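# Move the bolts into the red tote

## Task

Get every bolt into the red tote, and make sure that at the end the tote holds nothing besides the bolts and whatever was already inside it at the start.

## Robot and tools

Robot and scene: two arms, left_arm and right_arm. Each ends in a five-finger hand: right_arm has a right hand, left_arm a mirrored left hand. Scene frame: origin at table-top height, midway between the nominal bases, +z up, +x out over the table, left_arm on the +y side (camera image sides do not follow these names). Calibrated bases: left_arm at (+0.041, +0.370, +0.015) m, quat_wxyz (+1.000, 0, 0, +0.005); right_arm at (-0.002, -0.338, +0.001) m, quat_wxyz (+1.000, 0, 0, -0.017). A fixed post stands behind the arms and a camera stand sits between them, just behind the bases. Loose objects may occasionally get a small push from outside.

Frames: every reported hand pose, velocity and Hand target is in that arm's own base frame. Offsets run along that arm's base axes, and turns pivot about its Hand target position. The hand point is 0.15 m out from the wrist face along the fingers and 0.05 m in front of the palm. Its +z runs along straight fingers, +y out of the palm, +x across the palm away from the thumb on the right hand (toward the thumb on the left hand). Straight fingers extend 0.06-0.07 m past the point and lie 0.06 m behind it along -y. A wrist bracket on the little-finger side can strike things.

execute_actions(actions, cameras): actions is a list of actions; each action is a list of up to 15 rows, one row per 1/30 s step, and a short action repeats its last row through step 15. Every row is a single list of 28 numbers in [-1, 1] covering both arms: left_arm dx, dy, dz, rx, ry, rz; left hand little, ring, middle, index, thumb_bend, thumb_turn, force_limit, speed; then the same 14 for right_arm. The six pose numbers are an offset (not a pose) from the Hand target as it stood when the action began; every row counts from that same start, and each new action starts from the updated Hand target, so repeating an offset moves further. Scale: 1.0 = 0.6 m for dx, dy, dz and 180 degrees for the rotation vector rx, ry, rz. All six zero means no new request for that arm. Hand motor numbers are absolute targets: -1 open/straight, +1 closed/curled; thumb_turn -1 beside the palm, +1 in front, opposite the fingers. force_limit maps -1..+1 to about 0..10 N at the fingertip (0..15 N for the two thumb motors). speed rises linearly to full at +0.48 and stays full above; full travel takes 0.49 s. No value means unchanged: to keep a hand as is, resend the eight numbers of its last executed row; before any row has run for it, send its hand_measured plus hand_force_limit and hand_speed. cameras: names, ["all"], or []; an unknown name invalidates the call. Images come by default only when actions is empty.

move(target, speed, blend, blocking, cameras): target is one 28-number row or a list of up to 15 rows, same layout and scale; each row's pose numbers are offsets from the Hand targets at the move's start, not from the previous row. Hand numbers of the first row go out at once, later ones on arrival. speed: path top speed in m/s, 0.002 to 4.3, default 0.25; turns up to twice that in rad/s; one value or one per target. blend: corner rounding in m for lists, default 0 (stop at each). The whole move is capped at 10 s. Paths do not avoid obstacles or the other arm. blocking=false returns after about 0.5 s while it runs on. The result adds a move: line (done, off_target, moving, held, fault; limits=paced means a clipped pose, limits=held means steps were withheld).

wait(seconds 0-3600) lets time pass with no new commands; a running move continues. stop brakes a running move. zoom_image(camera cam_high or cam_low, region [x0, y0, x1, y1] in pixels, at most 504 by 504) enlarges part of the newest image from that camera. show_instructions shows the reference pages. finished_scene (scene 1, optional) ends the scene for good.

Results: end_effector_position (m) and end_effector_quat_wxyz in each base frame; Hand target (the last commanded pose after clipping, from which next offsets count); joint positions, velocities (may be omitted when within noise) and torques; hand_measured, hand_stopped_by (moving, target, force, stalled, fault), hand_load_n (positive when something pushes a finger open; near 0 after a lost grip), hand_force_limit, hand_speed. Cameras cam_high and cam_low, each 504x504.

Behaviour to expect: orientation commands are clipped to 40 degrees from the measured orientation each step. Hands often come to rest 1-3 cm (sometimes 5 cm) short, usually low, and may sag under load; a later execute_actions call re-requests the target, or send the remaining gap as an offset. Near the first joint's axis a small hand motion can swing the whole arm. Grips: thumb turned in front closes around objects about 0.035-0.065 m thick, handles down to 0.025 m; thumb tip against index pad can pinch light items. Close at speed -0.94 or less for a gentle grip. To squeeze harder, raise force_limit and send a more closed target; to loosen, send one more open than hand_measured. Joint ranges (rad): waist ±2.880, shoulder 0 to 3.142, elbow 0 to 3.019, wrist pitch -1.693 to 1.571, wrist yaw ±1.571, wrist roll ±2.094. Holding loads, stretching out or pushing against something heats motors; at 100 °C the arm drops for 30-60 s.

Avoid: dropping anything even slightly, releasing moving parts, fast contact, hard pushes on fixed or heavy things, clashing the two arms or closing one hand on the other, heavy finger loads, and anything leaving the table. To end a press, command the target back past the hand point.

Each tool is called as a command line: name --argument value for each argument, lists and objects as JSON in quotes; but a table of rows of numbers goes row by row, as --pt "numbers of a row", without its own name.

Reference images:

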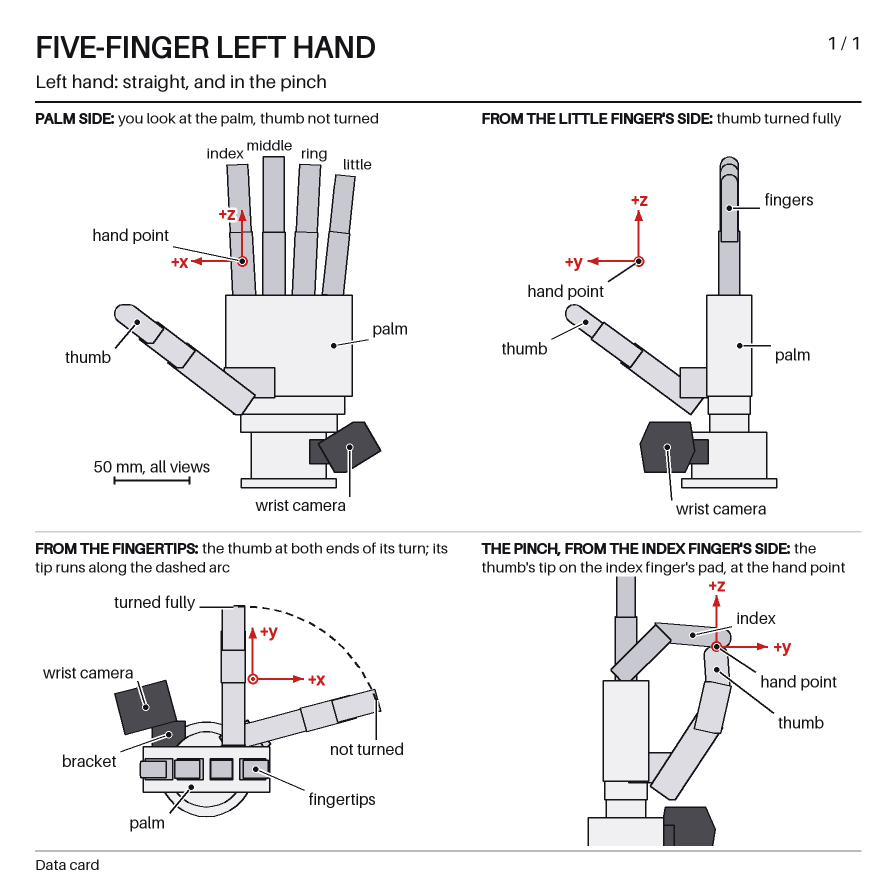

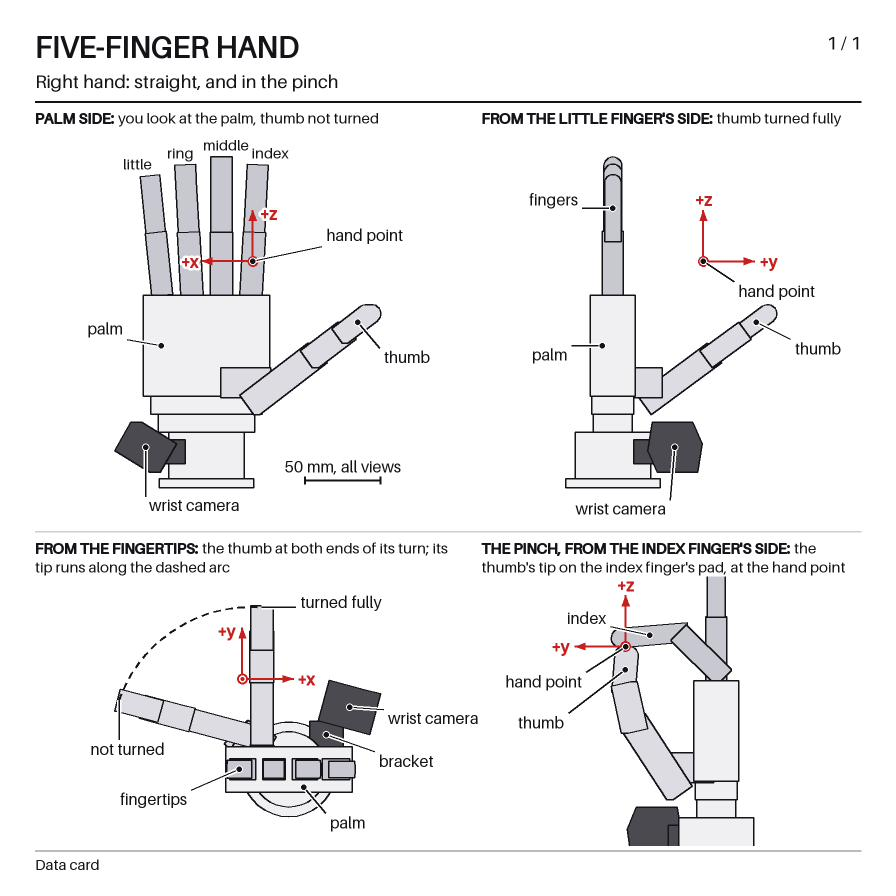

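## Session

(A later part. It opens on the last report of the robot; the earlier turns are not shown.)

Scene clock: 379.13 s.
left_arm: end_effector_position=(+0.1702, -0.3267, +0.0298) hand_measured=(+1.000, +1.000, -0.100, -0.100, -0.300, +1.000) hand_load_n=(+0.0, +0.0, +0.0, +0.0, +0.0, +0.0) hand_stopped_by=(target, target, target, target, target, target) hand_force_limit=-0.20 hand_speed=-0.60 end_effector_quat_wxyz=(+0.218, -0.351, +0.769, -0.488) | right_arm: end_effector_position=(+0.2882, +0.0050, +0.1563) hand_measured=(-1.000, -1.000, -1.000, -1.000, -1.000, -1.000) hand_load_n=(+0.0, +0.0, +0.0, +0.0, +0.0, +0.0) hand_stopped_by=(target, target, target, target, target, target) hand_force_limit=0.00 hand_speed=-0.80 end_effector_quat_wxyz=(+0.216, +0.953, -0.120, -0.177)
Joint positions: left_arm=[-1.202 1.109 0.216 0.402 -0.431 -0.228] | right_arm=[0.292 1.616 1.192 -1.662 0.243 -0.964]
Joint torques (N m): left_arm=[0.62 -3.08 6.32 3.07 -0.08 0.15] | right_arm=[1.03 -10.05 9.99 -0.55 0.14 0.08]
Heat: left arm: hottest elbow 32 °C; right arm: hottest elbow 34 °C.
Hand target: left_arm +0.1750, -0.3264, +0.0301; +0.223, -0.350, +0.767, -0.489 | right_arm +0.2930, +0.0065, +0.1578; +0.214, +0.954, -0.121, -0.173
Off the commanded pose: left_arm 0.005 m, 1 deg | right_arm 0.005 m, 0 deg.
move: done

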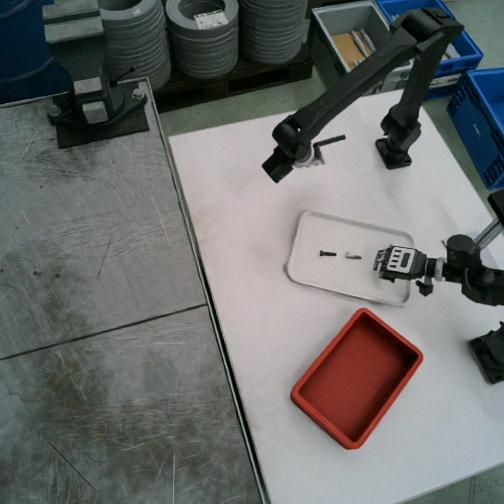

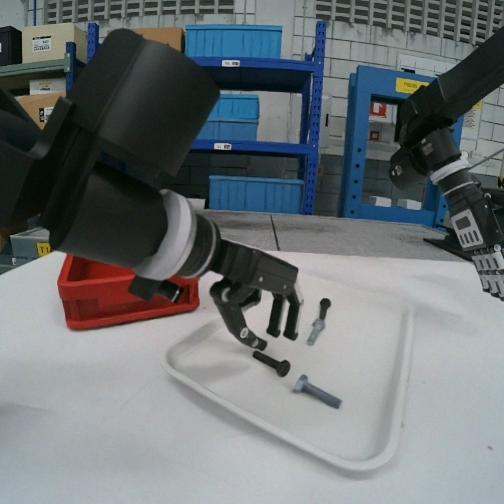

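move --target '[0.0133,0.0042,-0.028,0,0,0,1,1,-0.1,-0.1,-0.3,1,-0.2,-0.6, 0,0,0,0,0,0,-1,-1,-1,-1,-1,-1,0,-0.8]' --cameras '["cam_low"]' --speed 0.1

zoom_image --camera "cam_low" --region '[220, 290, 340, 410]'

Scene clock: 383.83 s.
left_arm: end_effector_position=(+0.1790, -0.3252, +0.0144) hand_measured=(+1.000, +1.000, -0.100, -0.100, -0.300, +1.000) hand_load_n=(+0.0, +0.0, +0.0, +0.0, +0.0, +0.0) hand_stopped_by=(target, target, target, target, target, target) hand_force_limit=-0.20 hand_speed=-0.60 end_effector_quat_wxyz=(+0.218, -0.352, +0.768, -0.489) | right_arm: end_effector_position=(+0.2882, +0.0050, +0.1563) hand_measured=(-1.000, -1.000, -1.000, -1.000, -1.000, -1.000) hand_load_n=(+0.0, +0.0, +0.0, +0.5, +0.0, +0.0) hand_stopped_by=(target, target, target, target, target, target) hand_force_limit=0.00 hand_speed=-0.80 end_effector_quat_wxyz=(+0.216, +0.953, -0.120, -0.177)
Joint positions: left_arm=[-1.163 1.207 0.2 0.527 -0.398 -0.209] | right_arm=[0.292 1.616 1.192 -1.662 0.243 -0.964]
Joint torques (N m): left_arm=[0.5 -3.6 5.49 3.06 -0.06 0.15] | right_arm=[1.44 -10.34 9.98 -0.49 0.15 0.1]
Heat: left arm: hottest elbow 32 °C; right arm: hottest elbow 34 °C.
Hand target: left_arm +0.1829, -0.3238, +0.0131; +0.223, -0.350, +0.767, -0.489 | right_arm +0.2930, +0.0065, +0.1578; +0.214, +0.954, -0.121, -0.173
Off the commanded pose: left_arm 0.004 m, 1 deg | right_arm 0.005 m, 0 deg.
move: done

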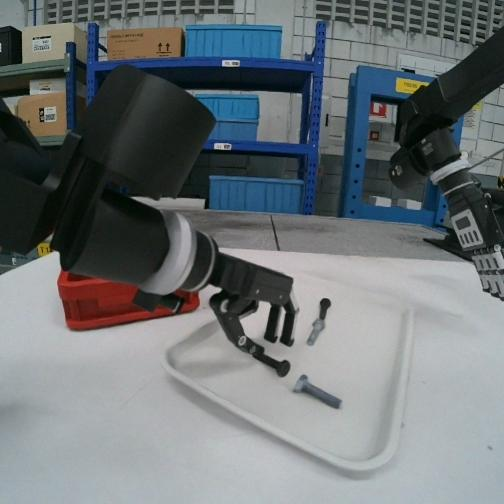

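Scaled by 4.200 from the camera's image (finer frame: 720x720).

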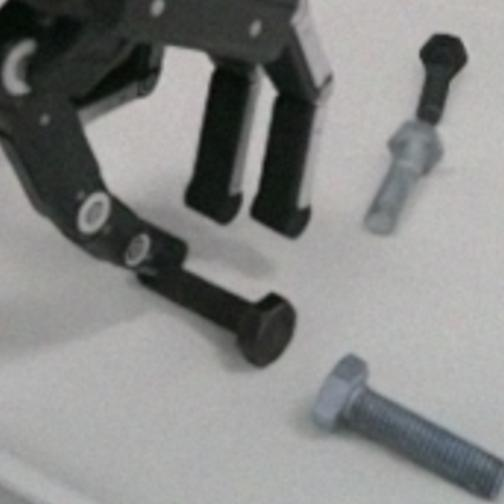

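move --pt "-0.0083 -0.004 -0.003 0 0 0 1 1 -0.1 -0.1 -0.3 1 -0.2 -0.6 0 0 0 0 0 0 -1 -1 -1 -1 -1 -1 0 -0.8" --pt "-0.0083 -0.004 -0.018 0 0 0 1 1 -0.1 -0.1 -0.3 1 -0.2 -0.6 0 0 0 0 0 0 -1 -1 -1 -1 -1 -1 0 -0.8" --cameras '["cam_low"]' --speed 0.05

zoom_image --camera "cam_low" --region '[220, 290, 340, 410]'

Scene clock: 394.83 s.
left_arm: end_effector_position=(+0.1819, -0.3262, +0.0072) hand_measured=(+1.000, +1.000, -0.100, -0.100, -0.300, +1.000) hand_load_n=(+0.0, +0.0, +0.0, +0.0, +0.0, +0.0) hand_stopped_by=(target, target, target, target, target, target) hand_force_limit=-0.20 hand_speed=-0.60 end_effector_quat_wxyz=(+0.224, -0.354, +0.764, -0.491) | right_arm: end_effector_position=(+0.2882, +0.0050, +0.1563) hand_measured=(-1.000, -1.000, -1.000, -1.000, -1.000, -1.000) hand_load_n=(+0.0, +0.0, +0.0, +0.0, +0.0, +0.0) hand_stopped_by=(target, target, target, target, target, target) hand_force_limit=0.00 hand_speed=-0.80 end_effector_quat_wxyz=(+0.216, +0.953, -0.120, -0.177)
Joint positions: left_arm=[-1.165 1.267 0.194 0.599 -0.413 -0.209] | right_arm=[0.292 1.616 1.192 -1.662 0.243 -0.964]
Joint torques (N m): left_arm=[-1.44 -3.55 4.83 3.02 -0.32 0.03] | right_arm=[0.91 -10.23 9.98 -0.53 0.16 0.12]
Heat: left arm: hottest elbow 31 °C; right arm: hottest elbow 34 °C.
Hand target: left_arm +0.1780, -0.3262, +0.0023; +0.223, -0.350, +0.767, -0.489 | right_arm +0.2930, +0.0065, +0.1578; +0.214, +0.954, -0.121, -0.173
Off the commanded pose: left_arm 0.006 m, 1 deg | right_arm 0.005 m, 0 deg.
move: done

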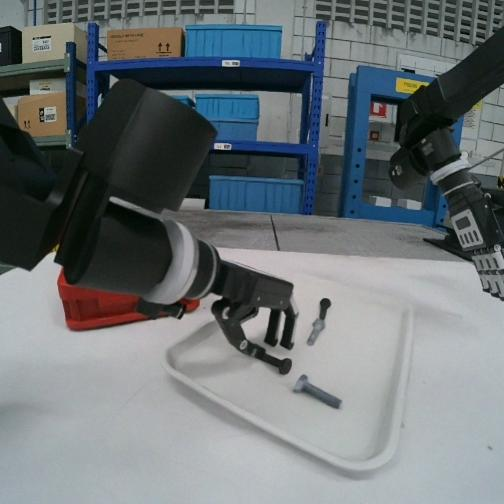

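Scaled by 4.200 from the camera's image (finer frame: 720x720).

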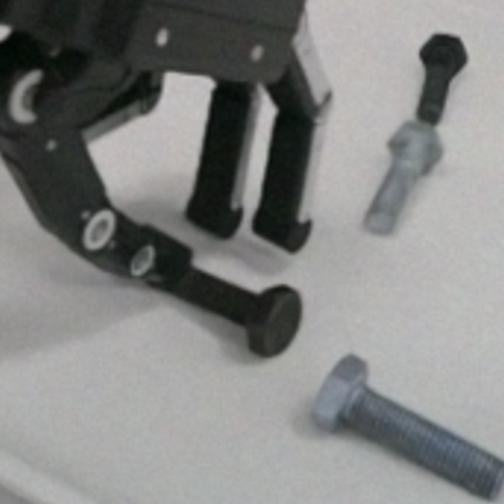

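move --pt "-0.0117 -0.0038 0.015 0 0 0 1 1 -0.1 -0.1 -0.3 1 -0.2 -0.6 0 0 0 0 0 0 -1 -1 -1 -1 -1 -1 0 -0.8" --pt "-0.0117 -0.0038 -0.0075 0 0 0 1 1 -0.1 -0.1 -0.3 1 -0.2 -0.6 0 0 0 0 0 0 -1 -1 -1 -1 -1 -1 0 -0.8" --cameras '["cam_low"]' --speed 0.05

zoom_image --camera "cam_low" --region '[220, 290, 340, 410]'

Scene clock: 401.00 s.
left_arm: end_effector_position=(+0.1761, -0.3293, +0.0048) hand_measured=(+1.000, +1.000, -0.100, -0.100, -0.300, +1.000) hand_load_n=(+0.0, +0.0, -1.0, +0.0, +0.5, +0.0) hand_stopped_by=(target, target, target, target, target, target) hand_force_limit=-0.20 hand_speed=-0.60 end_effector_quat_wxyz=(+0.228, -0.350, +0.764, -0.493) | right_arm: end_effector_position=(+0.2882, +0.0050, +0.1563) hand_measured=(-1.000, -1.000, -1.000, -1.000, -1.000, -1.000) hand_load_n=(+0.0, +0.0, +0.0, +0.0, +0.0, +0.0) hand_stopped_by=(target, target, target, target, target, target) hand_force_limit=0.00 hand_speed=-0.80 end_effector_quat_wxyz=(+0.216, +0.953, -0.120, -0.177)
Joint positions: left_arm=[-1.199 1.288 0.192 0.624 -0.445 -0.213] | right_arm=[0.292 1.616 1.192 -1.662 0.243 -0.964]
Joint torques (N m): left_arm=[-1.44 -3.31 4.6 2.84 -0.25 -0.11] | right_arm=[1.03 -9.76 9.94 -0.32 0.13 0.09]
Heat: left arm: hottest elbow 31 °C; right arm: hottest elbow 34 °C.
Hand target: left_arm +0.1710, -0.3286, -0.0019; +0.223, -0.350, +0.767, -0.489 | right_arm +0.2930, +0.0065, +0.1578; +0.214, +0.954, -0.121, -0.173
Off the commanded pose: left_arm 0.009 m, 1 deg | right_arm 0.005 m, 0 deg.
move: done

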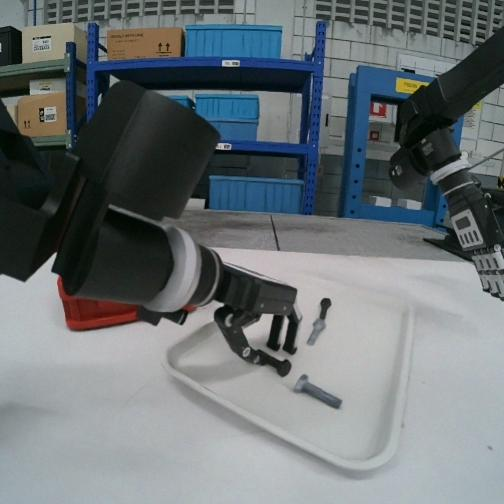

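Scaled by 4.200 from the camera's image (finer frame: 720x720).

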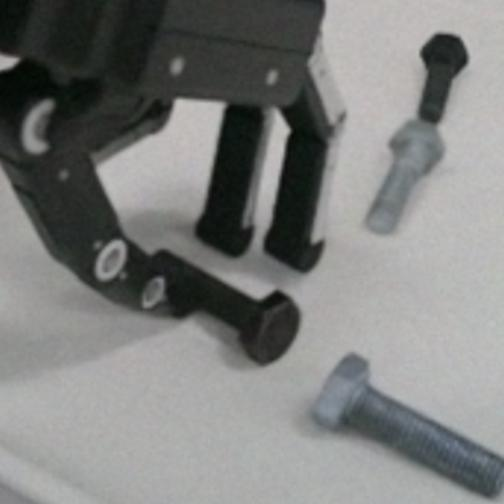

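move --target '[0,0,-0.0075,0,0,0,1,1,-0.1,-0.1,-0.3,1,-0.2,-0.6, 0,0,0,0,0,0,-1,-1,-1,-1,-1,-1,0,-0.8]' --cameras '["cam_low"]' --speed 0.05

zoom_image --camera "cam_low" --region '[220, 290, 340, 410]'

Scene clock: 405.23 s.
left_arm: end_effector_position=(+0.1771, -0.3315, +0.0043) hand_measured=(+1.000, +1.000, -0.100, -0.100, -0.300, +1.000) hand_load_n=(+0.0, +0.0, -1.0, +0.0, +0.0, +0.0) hand_stopped_by=(target, target, target, target, target, target) hand_force_limit=-0.20 hand_speed=-0.60 end_effector_quat_wxyz=(+0.228, -0.350, +0.760, -0.498) | right_arm: end_effector_position=(+0.2882, +0.0050, +0.1563) hand_measured=(-1.000, -1.000, -1.000, -1.000, -1.000, -1.000) hand_load_n=(-0.5, +0.0, +0.0, +0.0, +0.0, +0.0) hand_stopped_by=(target, target, target, target, target, target) hand_force_limit=0.00 hand_speed=-0.80 end_effector_quat_wxyz=(+0.216, +0.953, -0.120, -0.177)
Joint positions: left_arm=[-1.199 1.311 0.19 0.661 -0.446 -0.213] | right_arm=[0.292 1.616 1.192 -1.662 0.243 -0.964]
Joint torques (N m): left_arm=[-1.44 -3.08 4.29 2.61 -0.2 -0.1] | right_arm=[1.32 -9.7 9.95 -0.5 0.14 0.11]
Heat: left arm: hottest elbow 31 °C; right arm: hottest elbow 34 °C.
Hand target: left_arm +0.1710, -0.3285, -0.0066; +0.223, -0.350, +0.767, -0.489 | right_arm +0.2930, +0.0065, +0.1578; +0.214, +0.954, -0.121, -0.173
Off the commanded pose: left_arm 0.013 m, 1 deg | right_arm 0.005 m, 0 deg.
move: off_target (left_arm)

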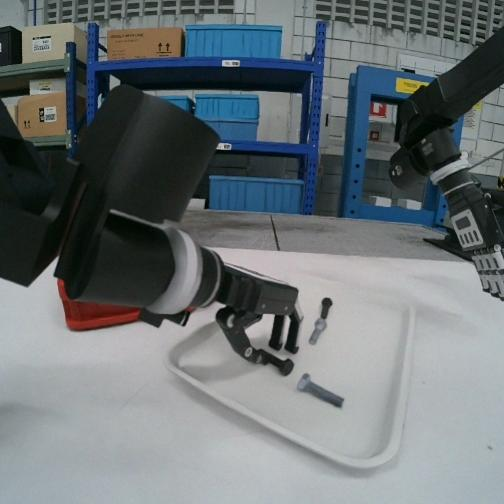

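Scaled by 4.200 from the camera's image (finer frame: 720x720).

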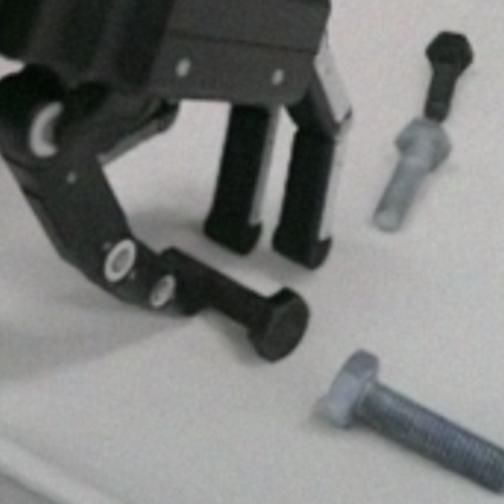

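move --pt "0 0 0.004 0 0 0 1 1 0.05 0.05 -0.3 1 -0.2 -0.9 0 0 0 0 0 0 -1 -1 -1 -1 -1 -1 0 -0.8" --pt "0 0 -0.001 0 0 0 1 1 0.05 0.05 -0.3 1 -0.2 -0.9 0 0 0 0 0 0 -1 -1 -1 -1 -1 -1 0 -0.8" --cameras '["cam_low"]' --speed 0.05

zoom_image --camera "cam_low" --region '[220, 290, 340, 410]'

Scene clock: 415.23 s.
left_arm: end_effector_position=(+0.1773, -0.3319, +0.0041) hand_measured=(+1.000, +1.000, +0.050, +0.050, -0.300, +1.000) hand_load_n=(+0.0, +0.0, -0.5, +0.0, +0.0, +0.0) hand_stopped_by=(target, target, target, target, target, target) hand_force_limit=-0.20 hand_speed=-0.90 end_effector_quat_wxyz=(+0.228, -0.351, +0.759, -0.499) | right_arm: end_effector_position=(+0.2882, +0.0050, +0.1563) hand_measured=(-1.000, -1.000, -1.000, -1.000, -1.000, -1.000) hand_load_n=(+0.0, +0.0, +0.0, +0.0, +0.0, +0.0) hand_stopped_by=(target, target, target, target, target, target) hand_force_limit=0.00 hand_speed=-0.80 end_effector_quat_wxyz=(+0.216, +0.953, -0.120, -0.177)
Joint positions: left_arm=[-1.199 1.315 0.19 0.668 -0.446 -0.213] | right_arm=[0.292 1.616 1.192 -1.662 0.243 -0.964]
Joint torques (N m): left_arm=[-1.38 -3.08 4.23 2.54 -0.19 -0.1] | right_arm=[1.08 -10.46 9.94 -0.4 0.14 0.09]
Heat: left arm: hottest elbow 30 °C; right arm: hottest elbow 34 °C.
Hand target: left_arm +0.1710, -0.3286, -0.0072; +0.223, -0.350, +0.767, -0.489 | right_arm +0.2930, +0.0065, +0.1578; +0.214, +0.954, -0.121, -0.173
Off the commanded pose: left_arm 0.013 m, 2 deg | right_arm 0.005 m, 0 deg.
move: off_target (left_arm)

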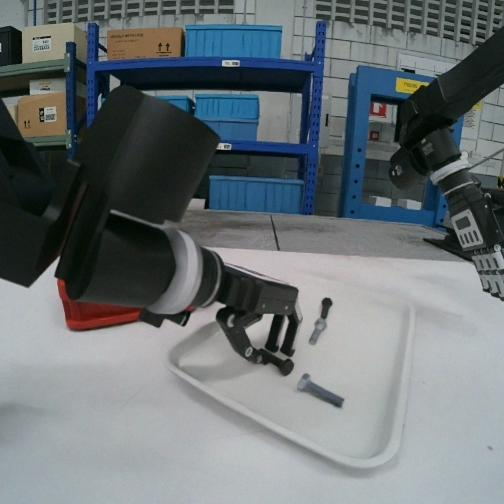

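Scaled by 4.200 from the camera's image (finer frame: 720x720).

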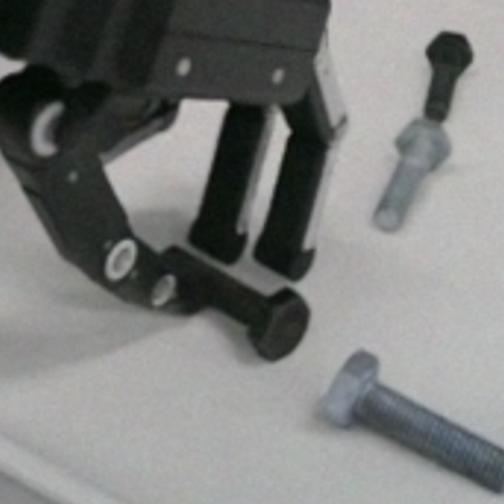

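move --pt "0 0 0 0 0 0 1 1 0.5 0.5 -0.3 1 -0.3 -0.94 0 0 0 0 0 0 -1 -1 -1 -1 -1 -1 0 -0.8" --pt "0 0 0 0 0 0 1 1 0.55 0.55 -0.3 1 0 -0.94 0 0 0 0 0 0 -1 -1 -1 -1 -1 -1 0 -0.8" --cameras '["cam_low"]' --speed 0.05

zoom_image --camera "cam_low" --region '[220, 290, 340, 410]'

Scene clock: 423.97 s.
left_arm: end_effector_position=(+0.1772, -0.3319, +0.0033) hand_measured=(+1.000, +1.000, +0.198, +0.244, -0.302, +1.000) hand_load_n=(+0.0, +0.0, +4.5, +5.5, +6.0, +0.5) hand_stopped_by=(target, target, force, force, target, target) hand_force_limit=0.00 hand_speed=-0.94 end_effector_quat_wxyz=(+0.228, -0.351, +0.759, -0.498) | right_arm: end_effector_position=(+0.2882, +0.0050, +0.1563) hand_measured=(-1.000, -1.000, -1.000, -1.000, -1.000, -1.000) hand_load_n=(+0.0, +0.0, +0.0, +0.0, +0.0, +0.0) hand_stopped_by=(target, target, target, target, target, target) hand_force_limit=0.00 hand_speed=-0.80 end_effector_quat_wxyz=(+0.216, +0.953, -0.120, -0.177)
Joint positions: left_arm=[-1.199 1.32 0.19 0.67 -0.446 -0.215] | right_arm=[0.292 1.616 1.192 -1.662 0.243 -0.964]
Joint torques (N m): left_arm=[-1.38 -3.37 4.19 2.44 -0.19 -0.08] | right_arm=[0.91 -10.05 9.91 -0.55 0.12 0.1]
Heat: left arm: hottest elbow 30 °C; right arm: hottest elbow 34 °C.
Hand target: left_arm +0.1710, -0.3286, -0.0071; +0.223, -0.350, +0.767, -0.489 | right_arm +0.2930, +0.0065, +0.1578; +0.214, +0.954, -0.121, -0.173
Off the commanded pose: left_arm 0.013 m, 1 deg | right_arm 0.005 m, 0 deg.
move: done; target 2's new numbers were sent with left_arm's hand 0.012 m and 1 deg from that target

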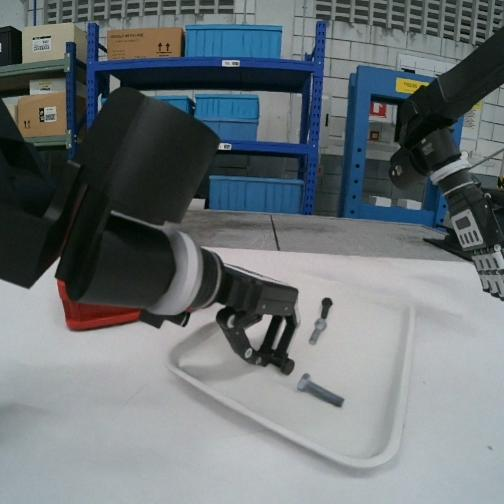

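Scaled by 4.200 from the camera's image (finer frame: 720x720).

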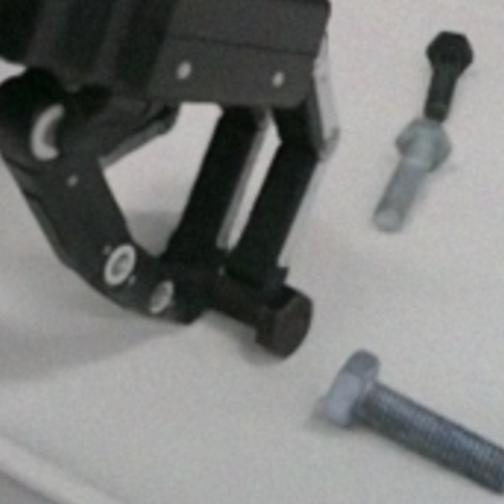

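move --target '[0,0,0.03,0,0,0,1,1,0.55,0.55,-0.3,1,0,-0.94, 0,0,0,0,0,0,-1,-1,-1,-1,-1,-1,0,-0.8]' --cameras '["cam_low"]' --speed 0.05

zoom_image --camera "cam_low" --region '[220, 290, 340, 410]'

Scene clock: 427.50 s.
left_arm: end_effector_position=(+0.1738, -0.3232, +0.0065) hand_measured=(+1.000, +1.000, +0.198, +0.244, -0.302, +1.000) hand_load_n=(+0.5, +0.0, +4.5, +4.5, +7.0, +1.0) hand_stopped_by=(target, target, force, force, target, target) hand_force_limit=0.00 hand_speed=-0.94 end_effector_quat_wxyz=(+0.228, -0.351, +0.769, -0.484) | right_arm: end_effector_position=(+0.2882, +0.0050, +0.1563) hand_measured=(-1.000, -1.000, -1.000, -1.000, -1.000, -1.000) hand_load_n=(+0.0, +0.0, +0.0, +0.0, +0.0, +0.0) hand_stopped_by=(target, target, target, target, target, target) hand_force_limit=0.00 hand_speed=-0.80 end_effector_quat_wxyz=(+0.216, +0.953, -0.120, -0.177)
Joint positions: left_arm=[-1.199 1.239 0.19 0.555 -0.446 -0.215] | right_arm=[0.292 1.616 1.192 -1.662 0.243 -0.964]
Joint torques (N m): left_arm=[-1.49 -5.54 5.86 1.85 -0.21 -0.08] | right_arm=[1.2 -9.93 9.95 -0.43 0.16 0.11]
Heat: left arm: hottest elbow 30 °C; right arm: hottest elbow 34 °C.
Hand target: left_arm +0.1710, -0.3285, +0.0109; +0.223, -0.350, +0.767, -0.489 | right_arm +0.2930, +0.0065, +0.1578; +0.214, +0.954, -0.121, -0.173
Off the commanded pose: left_arm 0.007 m, 1 deg | right_arm 0.005 m, 0 deg.
move: done

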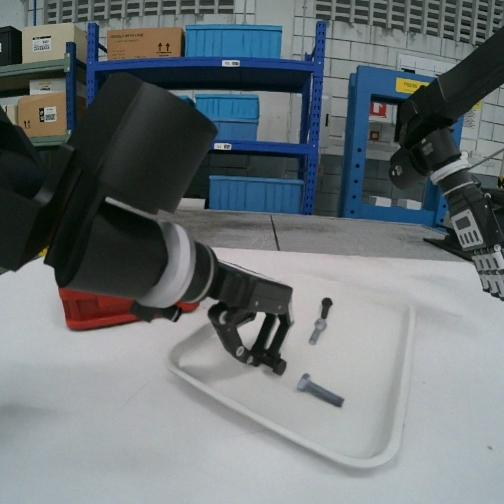

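Scaled by 4.200 from the camera's image (finer frame: 720x720).

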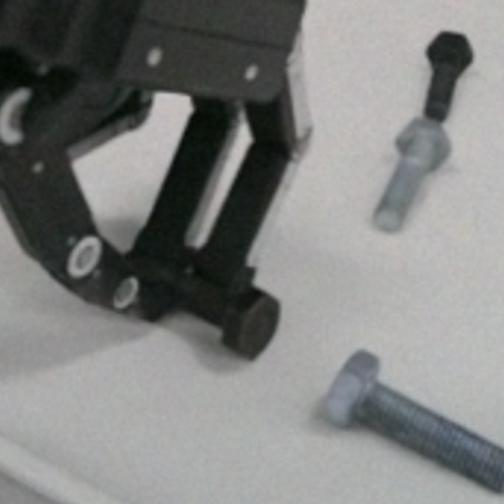

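move --target '[0,0,0.07,0,0,0,1,1,0.55,0.55,-0.3,1,0,-0.94, 0,0,0,0,0,0,-1,-1,-1,-1,-1,-1,0,-0.8]' --cameras '["cam_low"]' --speed 0.08

zoom_image --camera "cam_low" --region '[220, 250, 340, 370]'

Scene clock: 431.67 s.
left_arm: end_effector_position=(+0.1704, -0.3145, +0.0383) hand_measured=(+1.000, +1.000, +0.198, +0.244, -0.302, +1.000) hand_load_n=(+0.0, +0.0, +4.5, +4.5, +7.0, +0.5) hand_stopped_by=(target, target, force, force, target, target) hand_force_limit=0.00 hand_speed=-0.94 end_effector_quat_wxyz=(+0.229, -0.350, +0.774, -0.475) | right_arm: end_effector_position=(+0.2882, +0.0050, +0.1563) hand_measured=(-1.000, -1.000, -1.000, -1.000, -1.000, -1.000) hand_load_n=(+0.0, -0.5, +0.0, +0.0, +0.0, +0.0) hand_stopped_by=(target, target, target, target, target, target) hand_force_limit=0.00 hand_speed=-0.80 end_effector_quat_wxyz=(+0.216, +0.953, -0.120, -0.177)
Joint positions: left_arm=[-1.199 1.015 0.22 0.281 -0.446 -0.215] | right_arm=[0.292 1.616 1.192 -1.662 0.243 -0.964]
Joint torques (N m): left_arm=[-1.38 -3.72 9.09 1.83 -0.21 -0.08] | right_arm=[1.14 -10.17 9.84 -0.57 0.14 0.08]
Heat: left arm: hottest elbow 30 °C; right arm: hottest elbow 34 °C.
Hand target: left_arm +0.1710, -0.3286, +0.0529; +0.223, -0.350, +0.767, -0.489 | right_arm +0.2930, +0.0065, +0.1578; +0.214, +0.954, -0.121, -0.173
Off the commanded pose: left_arm 0.020 m, 2 deg | right_arm 0.005 m, 0 deg.
move: off_target (left_arm)

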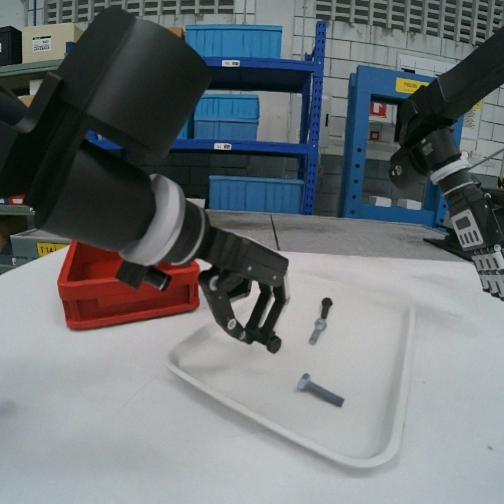

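Scaled by 4.200 from the camera's image (finer frame: 720x720).

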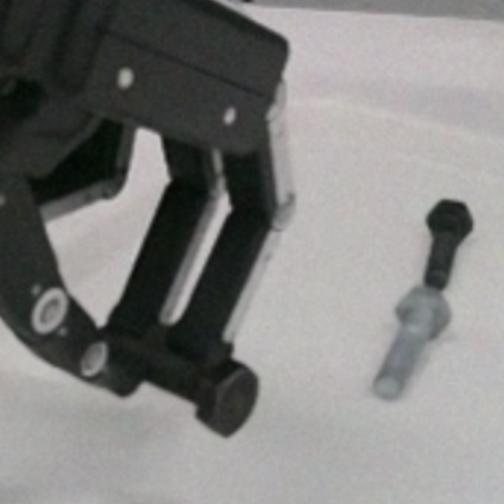

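move --pt "0 0 0.195 0 0 0 1 1 0.55 0.55 -0.3 1 0 -0.94 0 0 0 0 0 0 -1 -1 -1 -1 -1 -1 0 -0.8" --pt "0.315 0.514 0.245 0.0611 0.159 0.2278 1 1 0.55 0.55 -0.3 1 0 -0.94 0 0 0 0 0 0 -1 -1 -1 -1 -1 -1 0 -0.8" --cameras '["all"]' --speed 0.15 --blend 0.04

Scene clock: 450.97 s.
left_arm: end_effector_position=(+0.3504, -0.0241, +0.1857) hand_measured=(+1.000, +1.000, +0.198, +0.244, -0.302, +1.000) hand_load_n=(+0.0, +0.0, +4.5, +4.5, +7.0, +1.0) hand_stopped_by=(target, target, force, force, target, target) hand_force_limit=0.00 hand_speed=-0.94 end_effector_quat_wxyz=(-0.209, +0.682, -0.670, +0.205) | right_arm: end_effector_position=(+0.2882, +0.0050, +0.1563) hand_measured=(-1.000, -1.000, -1.000, -1.000, -1.000, -1.000) hand_load_n=(+0.0, +0.0, +0.0, +0.0, +0.0, +0.0) hand_stopped_by=(target, target, target, target, target, target) hand_force_limit=0.00 hand_speed=-0.80 end_effector_quat_wxyz=(+0.216, +0.953, -0.120, -0.177)
Joint positions: left_arm=[0.021 0.988 0.877 -0.866 0.001 0.002] | right_arm=[0.292 1.616 1.192 -1.662 0.243 -0.964]
Joint torques (N m): left_arm=[0.15 -4.78 11.66 1.21 -0.1 0.14] | right_arm=[1.2 -9.7 9.92 -0.55 0.14 0.1]
Heat: left arm: hottest elbow 32 °C; right arm: hottest elbow 34 °C.
Hand target: left_arm +0.3600, -0.0202, +0.2000; -0.218, +0.679, -0.670, +0.208 | right_arm +0.2930, +0.0065, +0.1578; +0.214, +0.954, -0.121, -0.173
Off the commanded pose: left_arm 0.018 m, 1 deg | right_arm 0.005 m, 0 deg.
move: off_target (left_arm)

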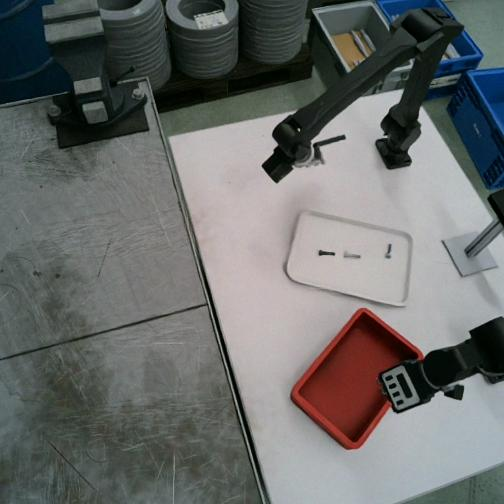

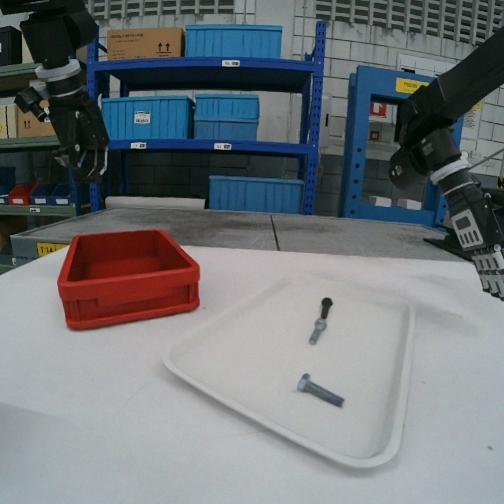

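move --target '[0.03,-0.13,-0.08,0,0,0,1,1,0.55,0.55,-0.3,1,0,-0.94, 0,0,0,0,0,0,-1,-1,-1,-1,-1,-1,0,-0.8]' --cameras '["all"]' --speed 0.15

zoom_image --camera "cam_high" --region '[280, 300, 480, 500]'

zoom_image --camera "cam_low" --region '[20, 150, 220, 350]'

Scene clock: 461.53 s.
left_arm: end_effector_position=(+0.3732, -0.0943, +0.1529) hand_measured=(+1.000, +1.000, +0.198, +0.244, -0.302, +1.000) hand_load_n=(+0.0, +0.0, +4.5, +4.5, +7.0, +0.5) hand_stopped_by=(target, target, force, force, target, target) hand_force_limit=0.00 hand_speed=-0.94 end_effector_quat_wxyz=(-0.216, +0.676, -0.674, +0.204) | right_arm: end_effector_position=(+0.2882, +0.0050, +0.1563) hand_measured=(-1.000, -1.000, -1.000, -1.000, -1.000, -1.000) hand_load_n=(+0.0, +0.0, +0.0, +0.0, +0.0, +0.0) hand_stopped_by=(target, target, target, target, target, target) hand_force_limit=0.00 hand_speed=-0.80 end_effector_quat_wxyz=(+0.216, +0.953, -0.120, -0.177)
Joint positions: left_arm=[-0.211 1.09 0.856 -0.747 -0.137 -0.173] | right_arm=[0.292 1.616 1.192 -1.662 0.243 -0.964]
Joint torques (N m): left_arm=[-1.03 -6.3 8.59 2.45 -0.27 -0.12] | right_arm=[1.2 -9.99 9.99 -0.44 0.14 0.08]
Heat: left arm: hottest elbow 34 °C; right arm: hottest elbow 34 °C.
Hand target: left_arm +0.3780, -0.0981, +0.1519; -0.218, +0.679, -0.670, +0.208 | right_arm +0.2930, +0.0065, +0.1578; +0.214, +0.954, -0.121, -0.173
Off the commanded pose: left_arm 0.006 m, 1 deg | right_arm 0.005 m, 0 deg.
move: done

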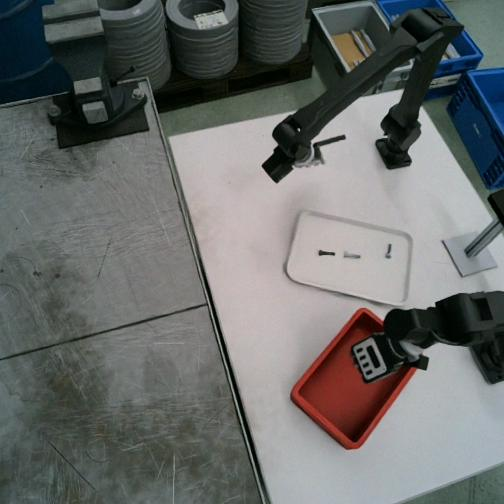

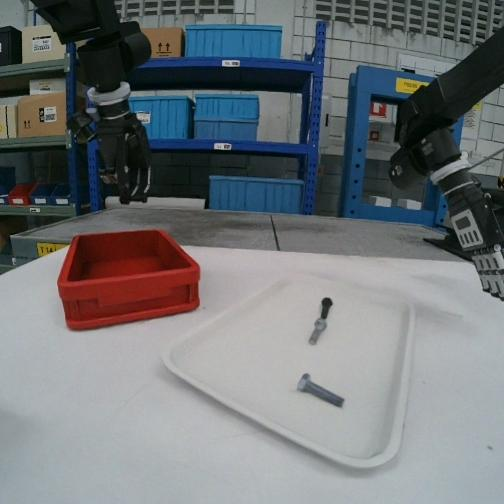

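Scaled by 2.520 from the camera's image (finer frame: 720x720).

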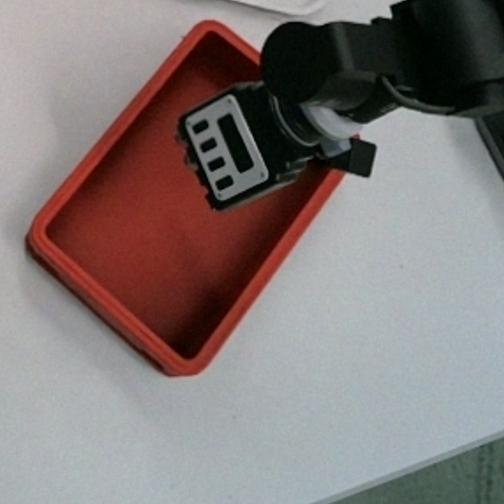

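Scaled by 2.520 from the camera's image (finer frame: 720x720).

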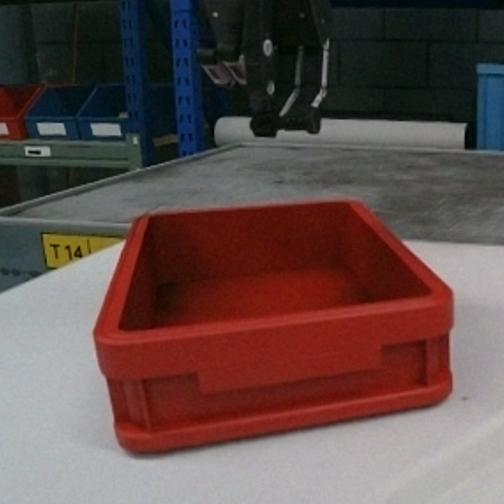

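move --target '[0,-0.03,-0.17,0,0,0,1,1,0.55,0.55,-0.3,1,0,-0.94, 0,0,0,0,0,0,-1,-1,-1,-1,-1,-1,0,-0.8]' --cameras '["all"]' --speed 0.12

zoom_image --camera "cam_high" --region '[280, 300, 480, 500]'

zoom_image --camera "cam_low" --region '[20, 150, 220, 350]'

Scene clock: 469.70 s.
left_arm: end_effector_position=(+0.3747, -0.1104, +0.0514) hand_measured=(+1.000, +1.000, +0.198, +0.244, -0.302, +1.000) hand_load_n=(+0.0, +0.0, +4.5, +4.5, +7.0, +1.0) hand_stopped_by=(target, target, force, force, target, target) hand_force_limit=0.00 hand_speed=-0.94 end_effector_quat_wxyz=(-0.217, +0.678, -0.672, +0.203) | right_arm: end_effector_position=(+0.2882, +0.0050, +0.1563) hand_measured=(-1.000, -1.000, -1.000, -1.000, -1.000, -1.000) hand_load_n=(+0.0, +0.0, +0.0, +0.0, +0.0, +0.0) hand_stopped_by=(target, target, target, target, target, target) hand_force_limit=0.00 hand_speed=-0.80 end_effector_quat_wxyz=(+0.216, +0.953, -0.120, -0.177)
Joint positions: left_arm=[-0.259 1.231 0.672 -0.428 -0.167 -0.218] | right_arm=[0.292 1.616 1.192 -1.662 0.243 -0.964]
Joint torques (N m): left_arm=[-1.44 -7.24 7.68 2.41 -0.29 -0.14] | right_arm=[1.2 -9.93 9.95 -0.5 0.13 0.1]
Heat: left arm: hottest elbow 33 °C; right arm: hottest elbow 34 °C.
Hand target: left_arm +0.3780, -0.1161, +0.0499; -0.218, +0.679, -0.670, +0.208 | right_arm +0.2930, +0.0065, +0.1578; +0.214, +0.954, -0.121, -0.173
Off the commanded pose: left_arm 0.007 m, 1 deg | right_arm 0.005 m, 0 deg.
move: done

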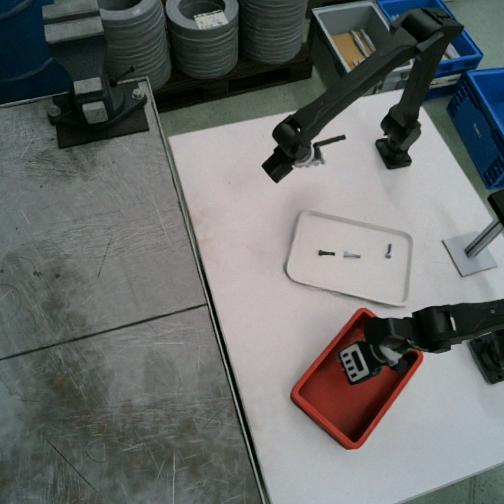

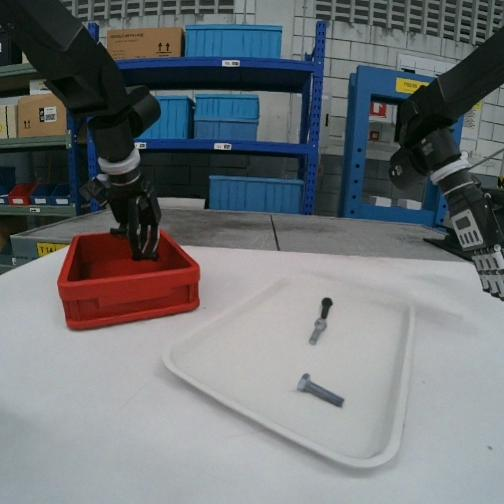

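Scaled by 2.520 from the camera's image (finer frame: 720x720).

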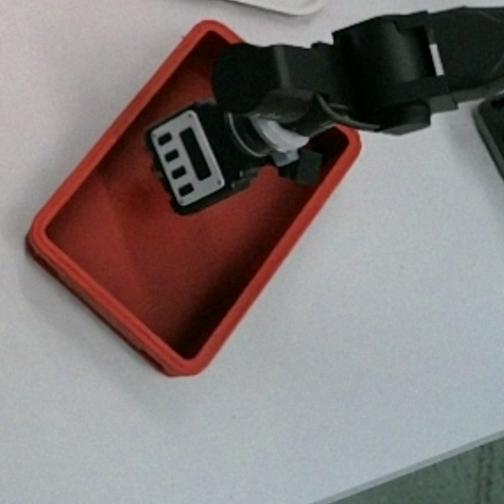

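Scaled by 2.520 from the camera's image (finer frame: 720x720).

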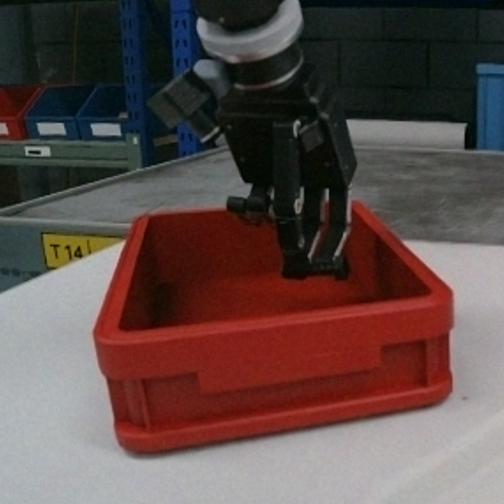

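move --target '[0,0,-0.053,0,0,0,1,1,0.55,0.55,-0.3,1,0,-0.94, 0,0,0,0,0,0,-1,-1,-1,-1,-1,-1,0,-0.8]' --cameras '["all"]' --speed 0.08

zoom_image --camera "cam_low" --region '[60, 180, 220, 340]'

Scene clock: 473.73 s.
left_arm: end_effector_position=(+0.3753, -0.1106, +0.0201) hand_measured=(+1.000, +1.000, +0.198, +0.244, -0.302, +1.000) hand_load_n=(+0.0, +0.0, +4.5, +4.5, +7.0, +0.5) hand_stopped_by=(target, target, force, force, target, target) hand_force_limit=0.00 hand_speed=-0.94 end_effector_quat_wxyz=(-0.218, +0.678, -0.672, +0.204) | right_arm: end_effector_position=(+0.2882, +0.0050, +0.1563) hand_measured=(-1.000, -1.000, -1.000, -1.000, -1.000, -1.000) hand_load_n=(+0.0, +0.0, +0.0, +0.0, +0.0, +0.0) hand_stopped_by=(target, target, target, target, target, target) hand_force_limit=0.00 hand_speed=-0.80 end_effector_quat_wxyz=(+0.216, +0.953, -0.120, -0.177)
Joint positions: left_arm=[-0.259 1.296 0.626 -0.316 -0.167 -0.218] | right_arm=[0.292 1.616 1.192 -1.662 0.243 -0.964]
Joint torques (N m): left_arm=[-1.44 -7.59 7.16 2.43 -0.29 -0.12] | right_arm=[0.97 -10.17 9.95 -0.42 0.17 0.08]
Heat: left arm: hottest elbow 33 °C; right arm: hottest elbow 34 °C.
Hand target: left_arm +0.3780, -0.1161, +0.0181; -0.218, +0.679, -0.670, +0.208 | right_arm +0.2930, +0.0065, +0.1578; +0.214, +0.954, -0.121, -0.173
Off the commanded pose: left_arm 0.006 m, 1 deg | right_arm 0.005 m, 0 deg.
move: done

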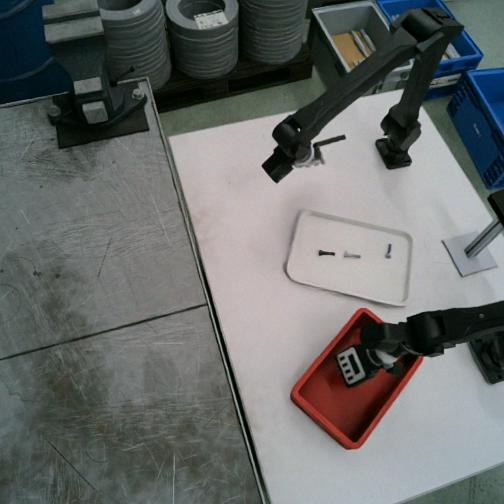

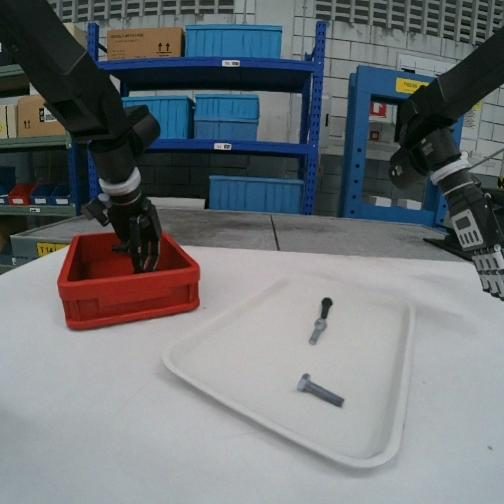

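Scaled by 3.150 from the camera's image (finer frame: 720x720).

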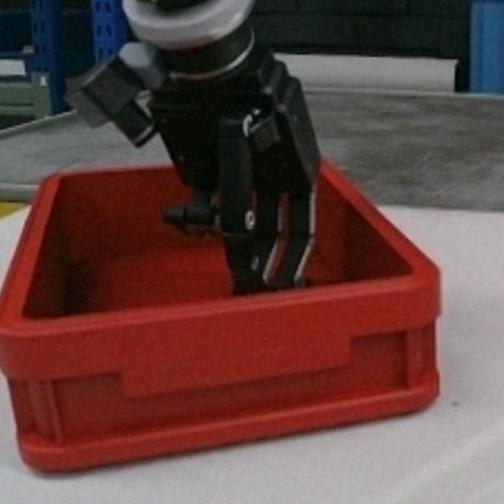

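move --target '[0,0,-0.0135,0,0,0,1,1,0.55,0.55,-0.3,1,0,-0.94, 0,0,0,0,0,0,-1,-1,-1,-1,-1,-1,0,-0.8]' --speed 0.05

Scene clock: 475.97 s.
left_arm: end_effector_position=(+0.3769, -0.1110, +0.0146) hand_measured=(+1.000, +1.000, +0.198, +0.244, -0.302, +1.000) hand_load_n=(+0.5, +0.5, +4.5, +4.5, +7.0, +1.0) hand_stopped_by=(target, target, force, force, target, target) hand_force_limit=0.00 hand_speed=-0.94 end_effector_quat_wxyz=(-0.219, +0.678, -0.671, +0.207) | right_arm: end_effector_position=(+0.2882, +0.0050, +0.1563) hand_measured=(-1.000, -1.000, -1.000, -1.000, -1.000, -1.000) hand_load_n=(+0.0, +0.0, +0.0, +0.0, +0.0, +0.0) hand_stopped_by=(target, target, target, target, target, target) hand_force_limit=0.00 hand_speed=-0.80 end_effector_quat_wxyz=(+0.216, +0.953, -0.120, -0.177)
Joint positions: left_arm=[-0.259 1.31 0.618 -0.287 -0.167 -0.218] | right_arm=[0.292 1.616 1.192 -1.662 0.243 -0.964]
Joint torques (N m): left_arm=[-1.38 -7.3 6.87 2.43 -0.29 -0.12] | right_arm=[1.61 -9.76 9.98 -0.5 0.16 0.09]
Heat: left arm: hottest elbow 33 °C; right arm: hottest elbow 34 °C.
Hand target: left_arm +0.3779, -0.1161, +0.0100; -0.218, +0.679, -0.670, +0.208 | right_arm +0.2930, +0.0065, +0.1578; +0.214, +0.954, -0.121, -0.173
Off the commanded pose: left_arm 0.007 m, 0 deg | right_arm 0.005 m, 0 deg.
move: done

move --pt "0 0 0 0 0 0 1 1 0.1 0.1 -0.45 1 0 -0.85 0 0 0 0 0 0 -1 -1 -1 -1 -1 -1 0 -0.8" --pt "0 0 0.05 0 0 0 1 1 -0.1 -0.1 -0.45 1 0 -0.6 0 0 0 0 0 0 -1 -1 -1 -1 -1 -1 0 -0.8" --pt "0 0 0.25 0 0 0 1 1 -0.1 -0.1 -0.45 1 0 -0.6 0 0 0 0 0 0 -1 -1 -1 -1 -1 -1 0 -0.8" --speed 0.15 --cameras '["all"]'

zoom_image --camera "cam_high" --region '[280, 300, 480, 500]'

Scene clock: 483.67 s.
left_arm: end_effector_position=(+0.3708, -0.1095, +0.1448) hand_measured=(+1.000, +1.000, -0.100, -0.100, -0.450, +1.000) hand_load_n=(+0.0, +0.0, +0.0, +0.0, +0.0, +0.0) hand_stopped_by=(target, target, target, target, target, target) hand_force_limit=0.00 hand_speed=-0.60 end_effector_quat_wxyz=(-0.213, +0.680, -0.674, +0.196) | right_arm: end_effector_position=(+0.2882, +0.0050, +0.1563) hand_measured=(-1.000, -1.000, -1.000, -1.000, -1.000, -1.000) hand_load_n=(+0.0, +0.0, +0.0, +0.0, +0.0, +0.0) hand_stopped_by=(target, target, target, target, target, target) hand_force_limit=0.00 hand_speed=-0.80 end_effector_quat_wxyz=(+0.216, +0.953, -0.120, -0.177)
Joint positions: left_arm=[-0.259 1.111 0.854 -0.747 -0.167 -0.22] | right_arm=[0.292 1.616 1.192 -1.662 0.243 -0.964]
Joint torques (N m): left_arm=[-1.38 -7.71 10.81 1.17 -0.28 -0.11] | right_arm=[1.14 -9.93 9.89 -0.44 0.14 0.08]
Heat: left arm: hottest elbow 33 °C; right arm: hottest elbow 34 °C.
Hand target: left_arm +0.3780, -0.1161, +0.1600; -0.218, +0.679, -0.670, +0.208 | right_arm +0.2930, +0.0065, +0.1578; +0.214, +0.954, -0.121, -0.173
Off the commanded pose: left_arm 0.018 m, 2 deg | right_arm 0.005 m, 0 deg.
move: off_target (left_arm); target 2's new numbers were sent with left_arm's hand 0.019 m and 2 deg from that target

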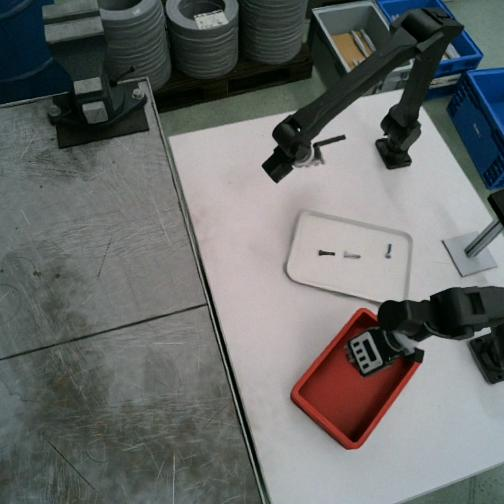

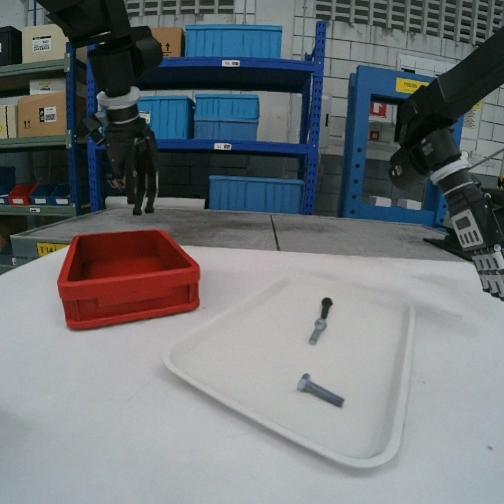

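Scaled by 2.520 from the camera's image (finer frame: 720x720).

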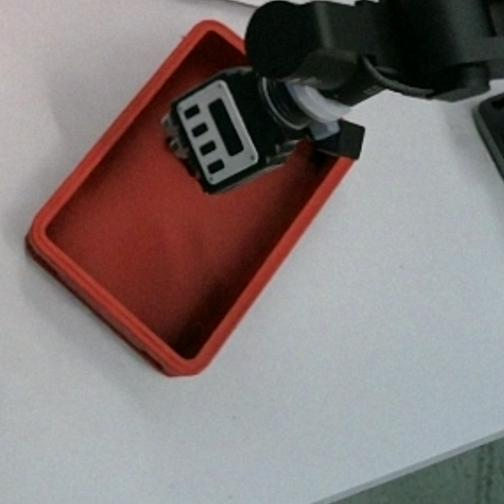

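zoom_image --camera "cam_low" --region '[260, 290, 380, 410]'

zoom_image --camera "cam_high" --region '[310, 220, 410, 320]'

Scaled by 4.200 from the camera's image (finer frame: 720x720).

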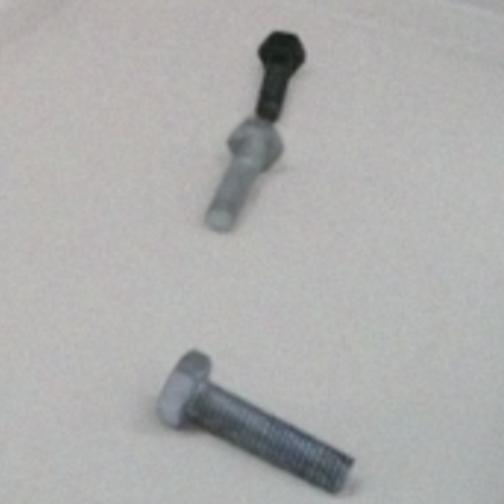

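Scaled by 5.040 from the camera's image (finer frame: 720x720).

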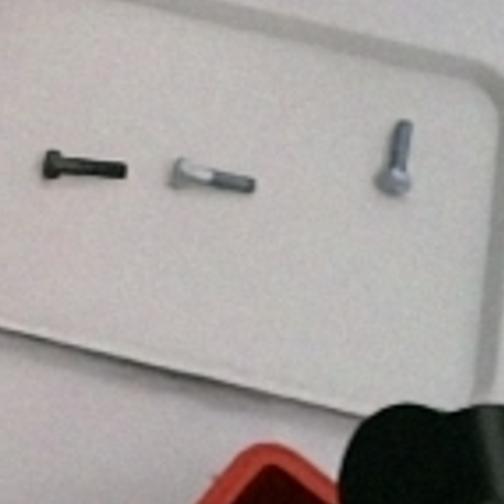

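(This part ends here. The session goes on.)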